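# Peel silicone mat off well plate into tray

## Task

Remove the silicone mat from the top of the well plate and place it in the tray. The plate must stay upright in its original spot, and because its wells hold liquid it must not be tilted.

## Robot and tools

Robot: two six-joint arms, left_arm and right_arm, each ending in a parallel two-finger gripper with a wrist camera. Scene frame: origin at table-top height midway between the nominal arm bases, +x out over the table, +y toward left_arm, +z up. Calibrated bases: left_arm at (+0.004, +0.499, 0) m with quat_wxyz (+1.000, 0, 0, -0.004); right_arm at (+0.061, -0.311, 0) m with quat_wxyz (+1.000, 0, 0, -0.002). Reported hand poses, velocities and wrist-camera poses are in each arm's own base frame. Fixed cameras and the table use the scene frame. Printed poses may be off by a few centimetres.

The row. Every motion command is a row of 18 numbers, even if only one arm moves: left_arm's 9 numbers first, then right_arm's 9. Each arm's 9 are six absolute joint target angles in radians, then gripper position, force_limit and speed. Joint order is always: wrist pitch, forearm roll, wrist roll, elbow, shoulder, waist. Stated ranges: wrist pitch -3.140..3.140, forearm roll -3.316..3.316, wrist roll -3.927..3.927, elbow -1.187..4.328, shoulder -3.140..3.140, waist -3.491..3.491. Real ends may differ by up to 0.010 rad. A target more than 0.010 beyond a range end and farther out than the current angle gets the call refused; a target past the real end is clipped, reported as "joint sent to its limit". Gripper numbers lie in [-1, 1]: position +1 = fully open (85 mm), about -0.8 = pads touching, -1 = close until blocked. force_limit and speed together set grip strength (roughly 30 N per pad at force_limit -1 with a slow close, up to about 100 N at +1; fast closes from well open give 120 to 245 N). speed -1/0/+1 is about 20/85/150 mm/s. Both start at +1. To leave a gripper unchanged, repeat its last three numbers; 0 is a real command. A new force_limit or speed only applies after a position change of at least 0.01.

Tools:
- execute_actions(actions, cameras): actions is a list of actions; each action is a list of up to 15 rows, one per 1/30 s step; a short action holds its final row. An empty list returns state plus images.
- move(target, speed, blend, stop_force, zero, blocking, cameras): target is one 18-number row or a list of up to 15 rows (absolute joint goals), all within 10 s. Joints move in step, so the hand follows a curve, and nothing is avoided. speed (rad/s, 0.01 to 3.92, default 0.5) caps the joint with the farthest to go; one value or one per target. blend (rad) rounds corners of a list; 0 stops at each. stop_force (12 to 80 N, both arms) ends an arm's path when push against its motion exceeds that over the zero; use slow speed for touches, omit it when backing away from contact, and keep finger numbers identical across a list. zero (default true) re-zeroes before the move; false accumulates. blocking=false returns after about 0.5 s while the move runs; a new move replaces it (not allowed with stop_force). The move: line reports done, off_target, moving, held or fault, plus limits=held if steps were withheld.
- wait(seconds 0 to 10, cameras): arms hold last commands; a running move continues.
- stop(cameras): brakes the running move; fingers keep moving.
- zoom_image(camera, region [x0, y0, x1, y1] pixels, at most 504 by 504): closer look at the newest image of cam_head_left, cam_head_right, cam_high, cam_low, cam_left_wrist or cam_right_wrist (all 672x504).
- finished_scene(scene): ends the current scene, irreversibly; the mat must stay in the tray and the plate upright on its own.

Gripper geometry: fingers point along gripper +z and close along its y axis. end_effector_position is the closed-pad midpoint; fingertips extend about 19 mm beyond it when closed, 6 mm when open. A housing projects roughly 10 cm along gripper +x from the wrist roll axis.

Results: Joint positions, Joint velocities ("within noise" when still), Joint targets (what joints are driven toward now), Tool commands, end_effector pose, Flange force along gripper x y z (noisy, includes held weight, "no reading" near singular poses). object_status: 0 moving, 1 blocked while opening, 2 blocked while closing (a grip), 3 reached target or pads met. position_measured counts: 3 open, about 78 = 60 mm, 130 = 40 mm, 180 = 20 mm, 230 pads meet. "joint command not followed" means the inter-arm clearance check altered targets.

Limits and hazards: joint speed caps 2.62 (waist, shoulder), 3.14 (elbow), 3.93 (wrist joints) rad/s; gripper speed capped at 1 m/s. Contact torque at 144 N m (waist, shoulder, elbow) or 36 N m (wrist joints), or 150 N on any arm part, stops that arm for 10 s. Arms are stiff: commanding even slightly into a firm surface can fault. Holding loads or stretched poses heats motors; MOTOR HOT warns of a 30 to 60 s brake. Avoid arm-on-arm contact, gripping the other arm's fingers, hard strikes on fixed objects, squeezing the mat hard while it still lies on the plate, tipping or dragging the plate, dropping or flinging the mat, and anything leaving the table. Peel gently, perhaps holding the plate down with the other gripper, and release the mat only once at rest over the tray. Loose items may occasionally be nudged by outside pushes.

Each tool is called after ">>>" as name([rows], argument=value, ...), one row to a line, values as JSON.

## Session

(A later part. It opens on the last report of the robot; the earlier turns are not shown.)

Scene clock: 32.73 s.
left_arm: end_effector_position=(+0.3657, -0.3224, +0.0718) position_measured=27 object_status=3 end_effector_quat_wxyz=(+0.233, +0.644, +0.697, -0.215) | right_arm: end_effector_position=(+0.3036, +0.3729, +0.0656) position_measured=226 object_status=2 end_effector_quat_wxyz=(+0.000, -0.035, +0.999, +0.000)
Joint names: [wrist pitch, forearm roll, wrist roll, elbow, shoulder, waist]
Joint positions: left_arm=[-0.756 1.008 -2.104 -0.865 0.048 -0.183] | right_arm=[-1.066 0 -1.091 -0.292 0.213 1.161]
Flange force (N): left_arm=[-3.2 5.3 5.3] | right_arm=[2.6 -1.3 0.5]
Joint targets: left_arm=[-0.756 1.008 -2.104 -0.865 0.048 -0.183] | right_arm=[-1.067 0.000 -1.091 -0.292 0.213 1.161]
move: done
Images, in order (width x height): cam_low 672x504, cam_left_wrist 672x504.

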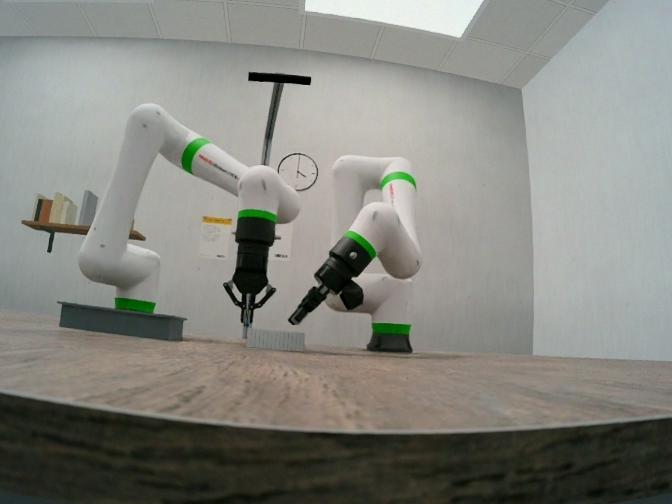

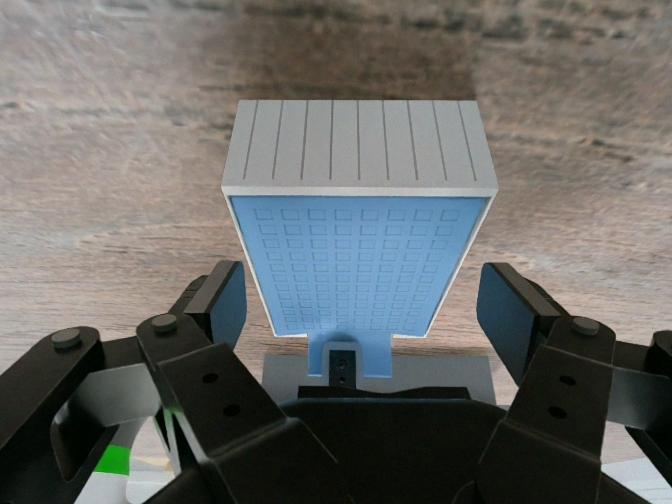

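>>> move(target=[-0.6964,1.1096,-2.2067,-0.8995,0.1015,-0.2142,0.81,1,0,-1.0665,0,-1.0913,-0.2917,0.2126,1.1613,-1,-0.5,-0.8], speed=0.04, stop_force=22, cameras=["cam_left_wrist","cam_low"])

>>> zoom_image(camera="cam_low", region=[225, 270, 345, 370])

>>> zoom_image(camera="cam_left_wrist", region=[180, 170, 540, 400])

Scene clock: 35.23 s.
left_arm: end_effector_position=(+0.3660, -0.3231, +0.0544) position_measured=27 object_status=3 end_effector_quat_wxyz=(+0.233, +0.644, +0.696, -0.215) | right_arm: end_effector_position=(+0.3036, +0.3729, +0.0656) position_measured=226 object_status=2 end_effector_quat_wxyz=(+0.000, -0.035, +0.999, +0.000)
Joint names: [wrist pitch, forearm roll, wrist roll, elbow, shoulder, waist]
Joint positions: left_arm=[-0.718 1.074 -2.17 -0.887 0.082 -0.203] | right_arm=[-1.066 0 -1.091 -0.292 0.213 1.161]
Flange force (N): left_arm=[-19.0 -0.3 -25.1] | right_arm=[2.6 -1.7 0.0]
Joint targets: left_arm=[-0.718 1.073 -2.170 -0.887 0.082 -0.203] | right_arm=[-1.067 0.000 -1.091 -0.292 0.213 1.161]
move: contact (left_arm); left_arm: the wrist roll is farthest, 0.037 rad from its target
Images, in order (width x height): cam_low 672x504, cam_left_wrist 672x504.

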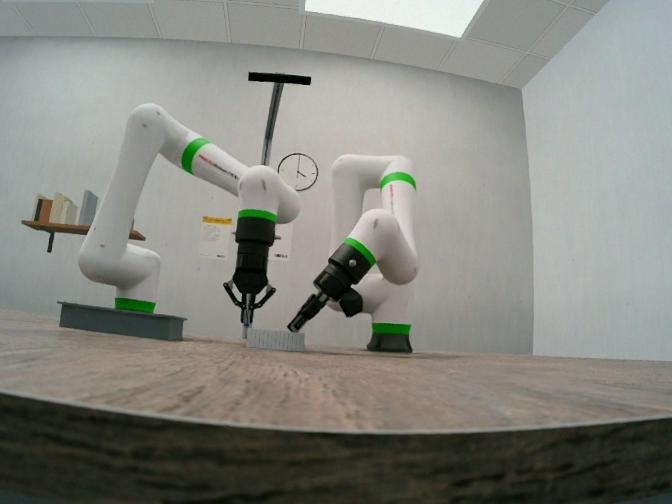

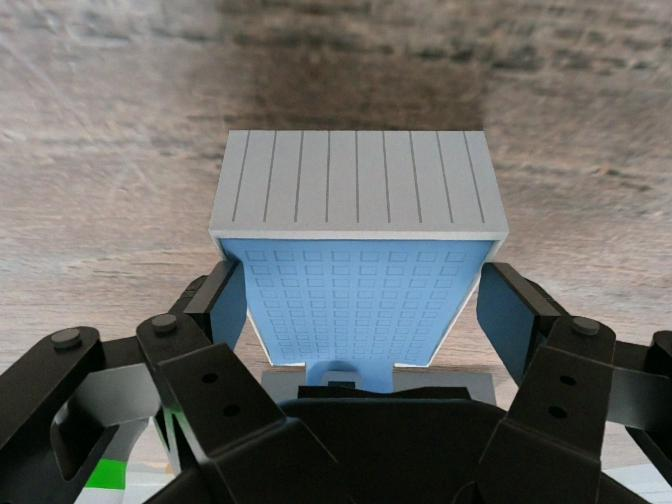

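Scaled by 4.200 from the camera's 672x504 image, which has a finer 960x720 frame.

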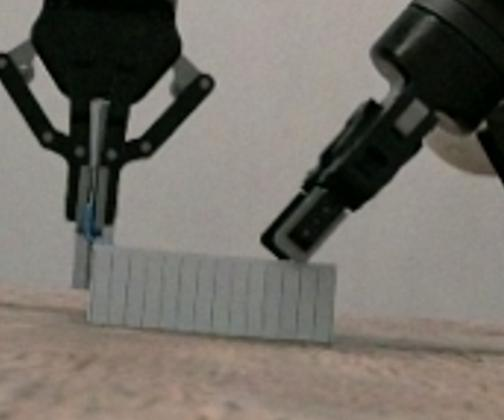

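Scaled by 1.400 from the camera's 672x504 image, which has a finer 960x720 frame.

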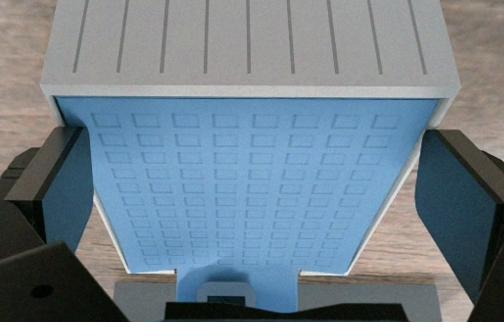

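>>> move([
  [-0.718,1.073,-2.170,-0.887,0.082,-0.203,0.81,1,0,-1.1177,0,-1.1126,-0.2234,0.2297,1.1826,-1,-0.5,-0.8],
  [-0.718,1.073,-2.170,-0.887,0.082,-0.203,0.81,1,0,-1.1749,0,-1.1339,-0.1415,0.2544,1.2039,-1,-0.5,-0.8],
], speed=0.05, blend=0.02, cameras=["cam_left_wrist","cam_low"])

>>> zoom_image(camera="cam_low", region=[225, 270, 345, 370])

Scene clock: 39.13 s.
left_arm: end_effector_position=(+0.3659, -0.3230, +0.0544) position_measured=27 object_status=3 end_effector_quat_wxyz=(+0.233, +0.644, +0.696, -0.215) | right_arm: end_effector_position=(+0.3007, +0.4200, +0.1036) position_measured=226 object_status=2 end_effector_quat_wxyz=(+0.000, -0.035, +0.999, +0.000)
Joint names: [wrist pitch, forearm roll, wrist roll, elbow, shoulder, waist]
Joint positions: left_arm=[-0.718 1.073 -2.17 -0.887 0.082 -0.203] | right_arm=[-1.175 0 -1.134 -0.142 0.254 1.204]
Flange force (N): left_arm=[-21.2 3.3 -25.5] | right_arm=[2.8 -2.4 2.8]
Joint targets: left_arm=[-0.718 1.073 -2.170 -0.887 0.082 -0.203] | right_arm=[-1.175 0.000 -1.134 -0.142 0.254 1.204]
move: done
Images, in order (width x height): cam_low 672x504, cam_left_wrist 672x504.

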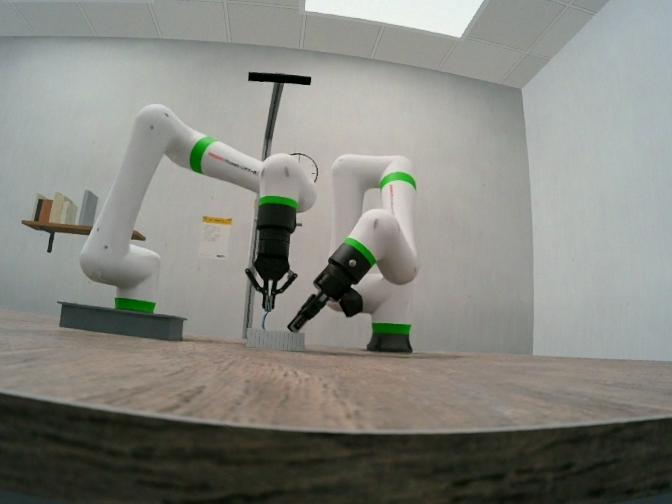

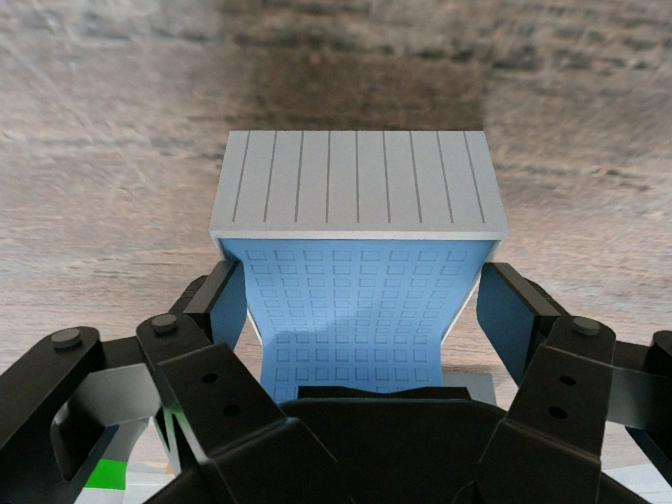

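Scaled by 4.200 from the camera's 672x504 image, which has a finer 960x720 frame.

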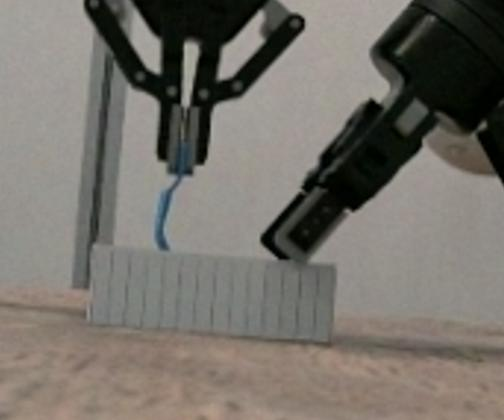

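>>> move([
  [-0.718,1.073,-2.170,-0.887,0.082,-0.203,0.81,1,0,-1.2637,0,-1.1502,-0.045,0.2621,1.2202,-1,-0.5,-0.8],
  [-0.718,1.073,-2.170,-0.887,0.082,-0.203,0.81,1,0,-1.3537,0,-1.1502,0.0198,0.2369,1.2202,-1,-0.5,-0.8],
], speed=0.05, blend=0.02, cameras=["cam_left_wrist","cam_low"])

>>> zoom_image(camera="cam_low", region=[225, 270, 345, 370])

Scene clock: 43.33 s.
left_arm: end_effector_position=(+0.3659, -0.3230, +0.0543) position_measured=27 object_status=3 end_effector_quat_wxyz=(+0.233, +0.644, +0.696, -0.215) | right_arm: end_effector_position=(+0.2994, +0.4401, +0.1786) position_measured=226 object_status=2 end_effector_quat_wxyz=(+0.000, -0.035, +0.999, +0.000)
Joint names: [wrist pitch, forearm roll, wrist roll, elbow, shoulder, waist]
Joint positions: left_arm=[-0.718 1.073 -2.17 -0.887 0.082 -0.203] | right_arm=[-1.354 0 -1.15 0.02 0.237 1.22]
Flange force (N): left_arm=[-20.8 3.7 -24.6] | right_arm=[2.4 -2.0 2.5]
Joint targets: left_arm=[-0.718 1.073 -2.170 -0.887 0.082 -0.203] | right_arm=[-1.354 0.000 -1.150 0.020 0.237 1.220]
move: done
Images, in order (width x height): cam_low 672x504, cam_left_wrist 672x504.

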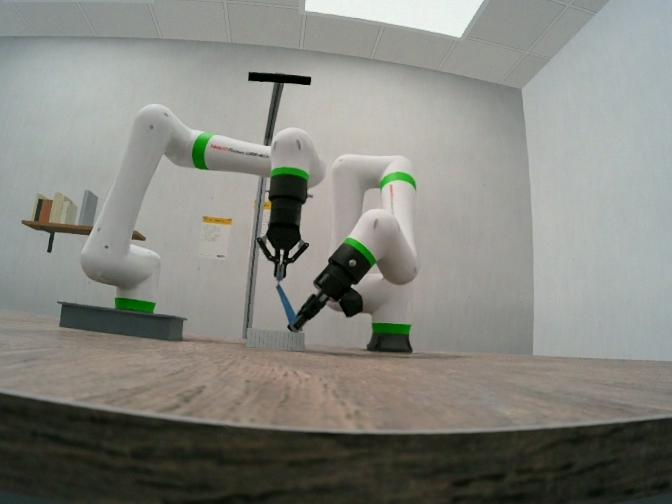

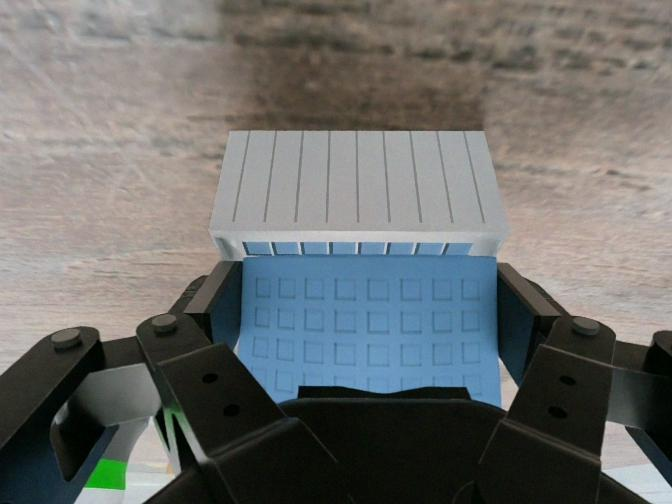

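Scaled by 4.200 from the camera's 672x504 image, which has a finer 960x720 frame.

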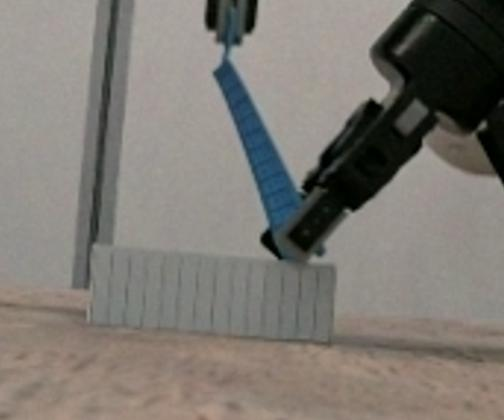

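>>> move(target=[-0.718,1.073,-2.170,-0.887,0.082,-0.203,0.81,1,0,-1.4676,0,-1.1502,0.1143,0.2175,1.2202,-1,-0.5,-0.8], speed=0.06, cameras=["cam_left_wrist","cam_low"])

>>> zoom_image(camera="cam_low", region=[225, 250, 345, 370])

Scene clock: 45.73 s.
left_arm: end_effector_position=(+0.3659, -0.3230, +0.0543) position_measured=27 object_status=3 end_effector_quat_wxyz=(+0.233, +0.644, +0.696, -0.215) | right_arm: end_effector_position=(+0.2994, +0.4401, +0.2287) position_measured=226 object_status=2 end_effector_quat_wxyz=(+0.000, -0.035, +0.999, +0.000)
Joint names: [wrist pitch, forearm roll, wrist roll, elbow, shoulder, waist]
Joint positions: left_arm=[-0.718 1.073 -2.17 -0.887 0.082 -0.203] | right_arm=[-1.468 0 -1.15 0.114 0.217 1.22]
Flange force (N): left_arm=[-21.1 4.2 -25.0] | right_arm=[2.1 -2.2 3.1]
Joint targets: left_arm=[-0.718 1.073 -2.170 -0.887 0.082 -0.203] | right_arm=[-1.468 0.000 -1.150 0.114 0.218 1.220]
move: done
Images, in order (width x height): cam_low 672x504, cam_left_wrist 672x504.

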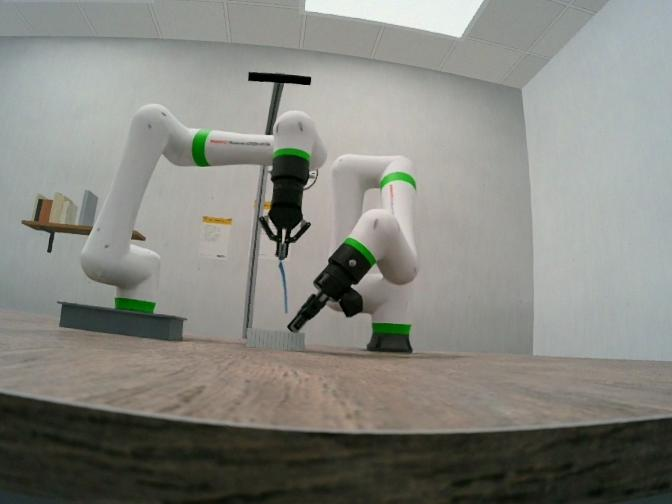

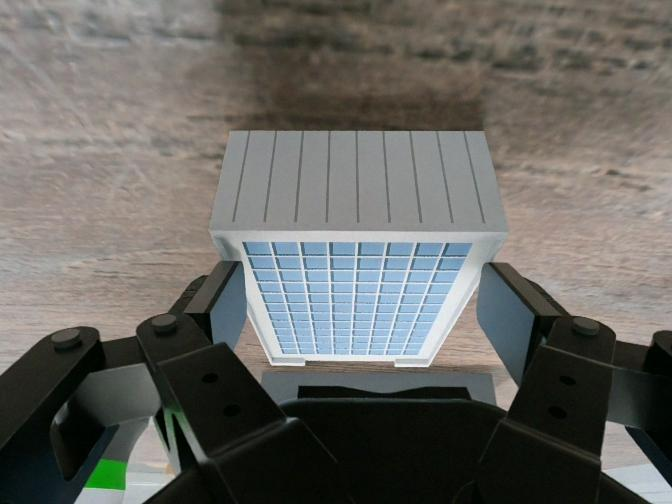

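Scaled by 4.200 from the camera's 672x504 image, which has a finer 960x720 frame.

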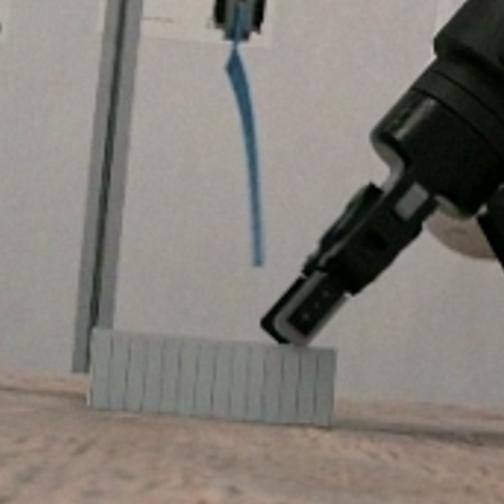

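>>> move([
  [-0.7555,1.0077,-2.1043,-0.8647,0.0478,-0.183,0.81,1,0,-1.4676,0,-1.1502,0.1143,0.2175,1.2202,-1,-0.5,-0.8],
  [-0.9338,0.8402,-2.0544,-0.8622,-0.0873,-0.0037,0.81,1,0,-1.4606,0,-0.723,-0.2764,-0.1662,0.793,-1,-0.5,-0.8],
], speed=[0.1,0.35], cameras=["all"])

Scene clock: 48.90 s.
left_arm: end_effector_position=(+0.3537, -0.2751, +0.1120) position_measured=27 object_status=3 end_effector_quat_wxyz=(+0.233, +0.644, +0.696, -0.215) | right_arm: end_effector_position=(+0.3449, +0.1650, +0.2297) position_measured=226 object_status=2 end_effector_quat_wxyz=(+0.000, -0.035, +0.999, +0.000)
Joint names: [wrist pitch, forearm roll, wrist roll, elbow, shoulder, waist]
Joint positions: left_arm=[-0.934 0.84 -2.054 -0.862 -0.087 -0.004] | right_arm=[-1.461 0 -0.723 -0.276 -0.166 0.793]
Flange force (N): left_arm=[-4.3 6.8 5.7] | right_arm=[2.8 -0.9 2.9]
Joint targets: left_arm=[-0.934 0.840 -2.054 -0.862 -0.087 -0.004] | right_arm=[-1.461 0.000 -0.723 -0.276 -0.166 0.793]
move: done

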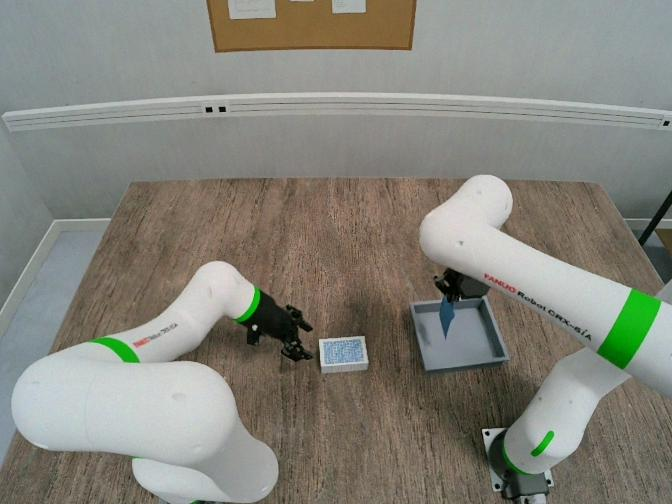

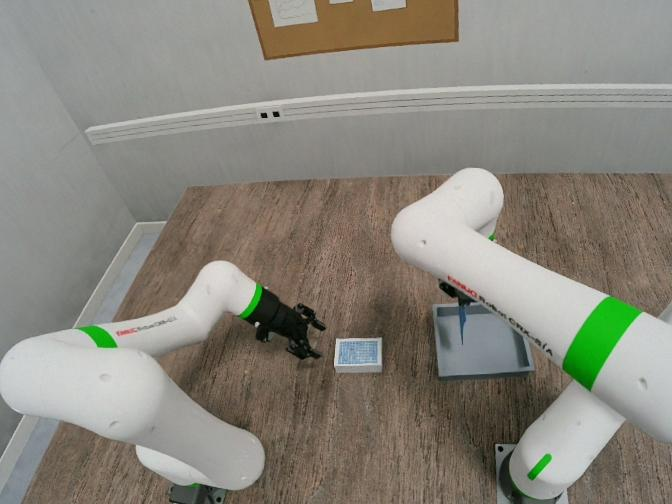

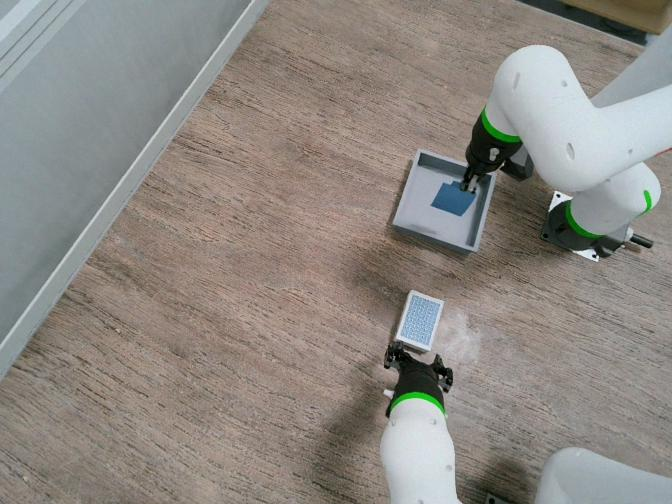

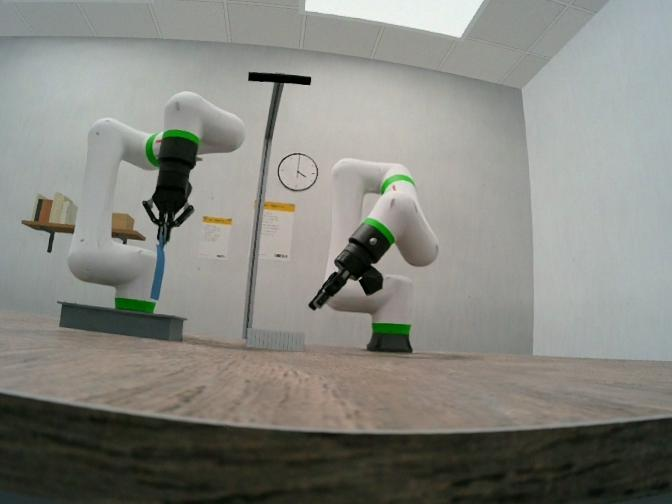

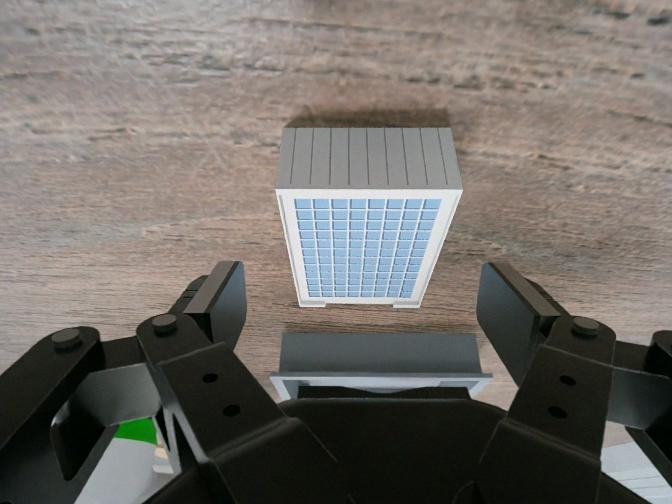

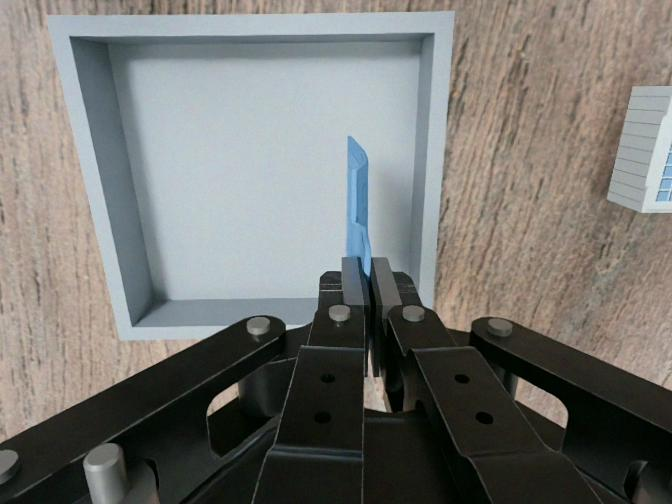

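>>> move([
  [-0.9338,0.8402,-2.0544,-0.8622,-0.0873,-0.0037,0.81,1,0,-1.2384,0,-0.723,-0.4469,-0.1145,0.793,-1,-0.5,-0.8],
  [-0.9338,0.8402,-2.0544,-0.8622,-0.0873,-0.0037,0.81,1,0,-1.1137,0,-0.5824,-0.5821,-0.125,0.6524,-1,-0.5,-0.8],
  [-0.9338,0.8402,-2.0544,-0.8622,-0.0873,-0.0037,0.81,1,0,-1.0026,0,-0.4955,-0.6569,-0.0887,0.5655,-1,-0.5,-0.8],
], speed=[0.2,0.15,0.1], blend=0.03, cameras=["cam_right_wrist","cam_high","cam_head_left"])

Scene clock: 52.70 s.
left_arm: end_effector_position=(+0.3537, -0.2751, +0.1120) position_measured=27 object_status=3 end_effector_quat_wxyz=(+0.233, +0.644, +0.696, -0.215) | right_arm: end_effector_position=(+0.3450, +0.0650, +0.0496) position_measured=226 object_status=2 end_effector_quat_wxyz=(+0.000, -0.035, +0.999, +0.000)
Joint names: [wrist pitch, forearm roll, wrist roll, elbow, shoulder, waist]
Joint positions: left_arm=[-0.934 0.84 -2.054 -0.862 -0.087 -0.004] | right_arm=[-1.003 0 -0.496 -0.657 -0.089 0.566]
Flange force (N): left_arm=[-4.6 6.3 5.7] | right_arm=[4.0 0.4 1.5]
Joint targets: left_arm=[-0.934 0.840 -2.054 -0.862 -0.087 -0.004] | right_arm=[-1.003 0.000 -0.496 -0.657 -0.089 0.566]
move: done
Images, in order (width x height): cam_head_left 672x504, cam_high 672x504, cam_right_wrist 672x504.

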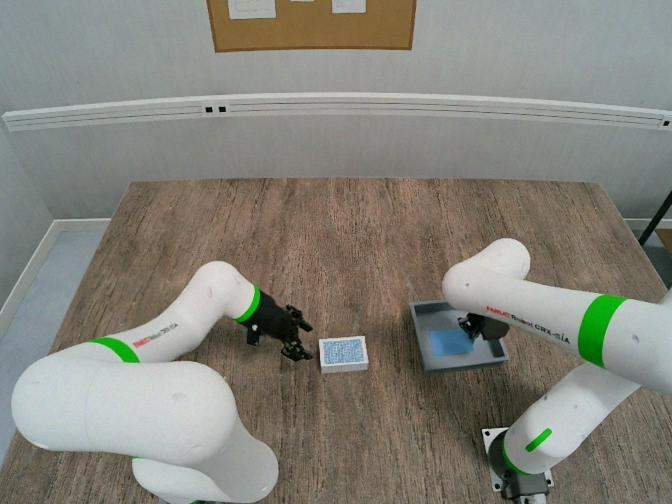

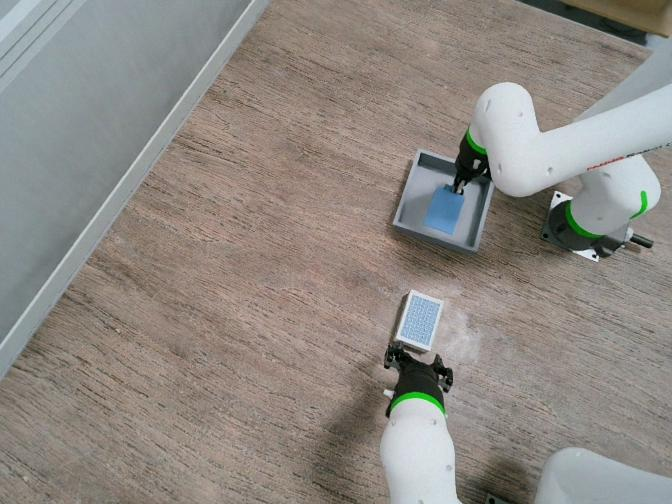

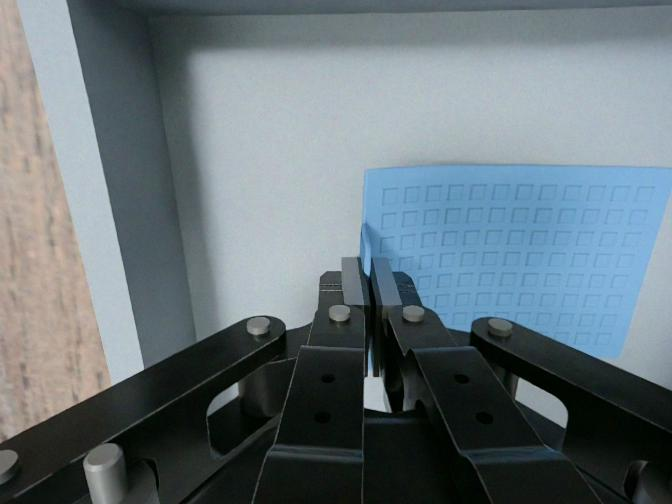

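>>> move([
  [-0.9338,0.8402,-2.0544,-0.8622,-0.0873,-0.0037,0.81,1,0,-1.0026,0,-0.4955,-0.6569,-0.0887,0.5655,0.3,-0.5,-0.8],
  [-0.9338,0.8402,-2.0544,-0.8622,-0.0873,-0.0037,0.81,1,0,-1.2524,0,-0.4955,-0.5206,-0.2022,0.5655,0.3,-0.5,-0.8],
], speed=0.2, cameras=["cam_right_wrist","cam_high","cam_low","cam_left_wrist"])

Scene clock: 56.30 s.
left_arm: end_effector_position=(+0.3537, -0.2751, +0.1120) position_measured=27 object_status=3 end_effector_quat_wxyz=(+0.233, +0.644, +0.696, -0.215) | right_arm: end_effector_position=(+0.3449, +0.0649, +0.1397) position_measured=91 object_status=3 end_effector_quat_wxyz=(+0.000, -0.035, +0.999, +0.000)
Joint names: [wrist pitch, forearm roll, wrist roll, elbow, shoulder, waist]
Joint positions: left_arm=[-0.934 0.84 -2.054 -0.862 -0.087 -0.004] | right_arm=[-1.252 0 -0.495 -0.521 -0.202 0.565]
Flange force (N): left_arm=[-4.2 6.6 5.5] | right_arm=[4.1 0.4 2.1]
Joint targets: left_arm=[-0.934 0.840 -2.054 -0.862 -0.087 -0.004] | right_arm=[-1.252 0.000 -0.496 -0.521 -0.202 0.566]
move: done
Images, in order (width x height): cam_high 672x504, cam_low 672x504, cam_left_wrist 672x504, cam_right_wrist 672x504.

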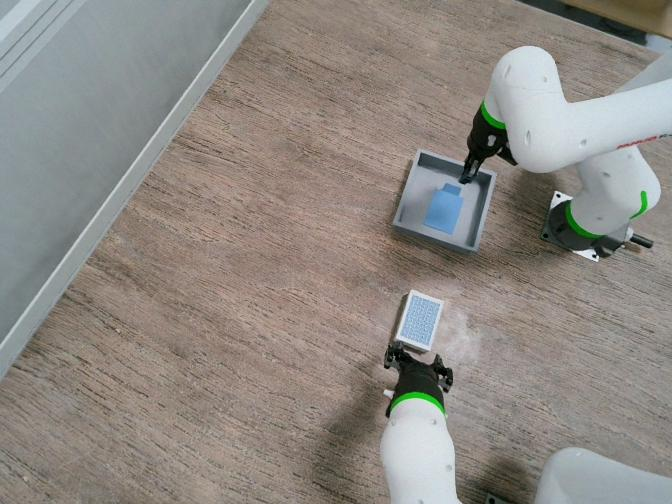

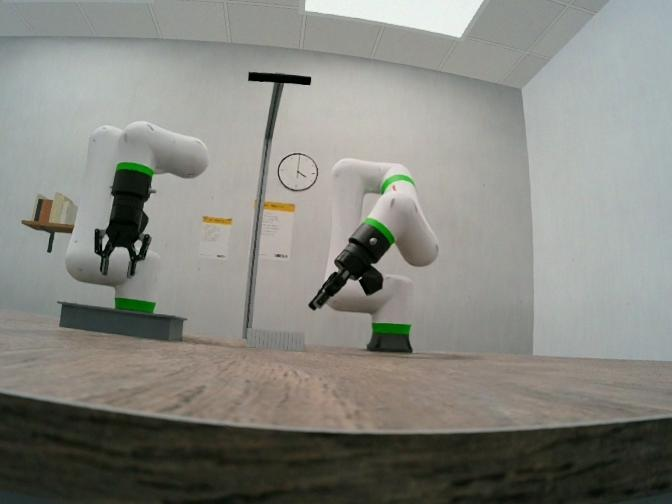

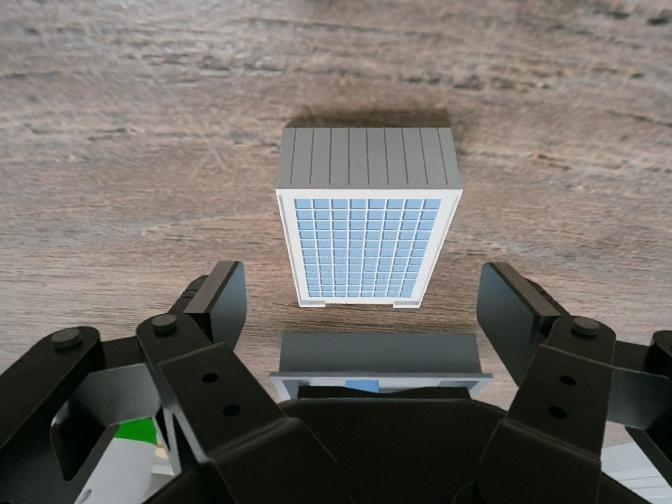

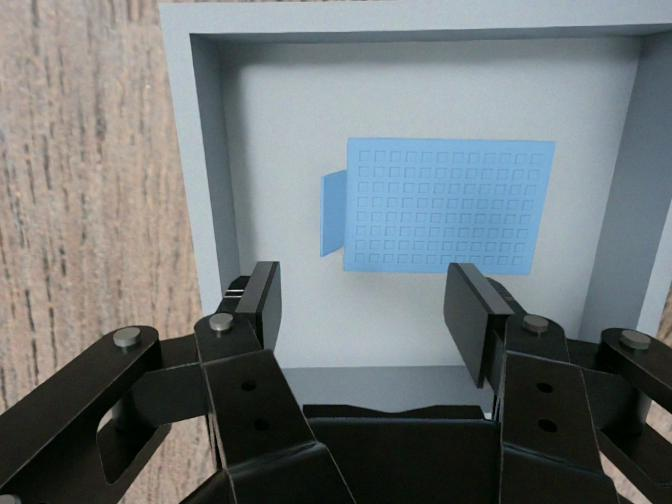

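>>> finished_scene(scene=1)

The scene is finished: the task was done.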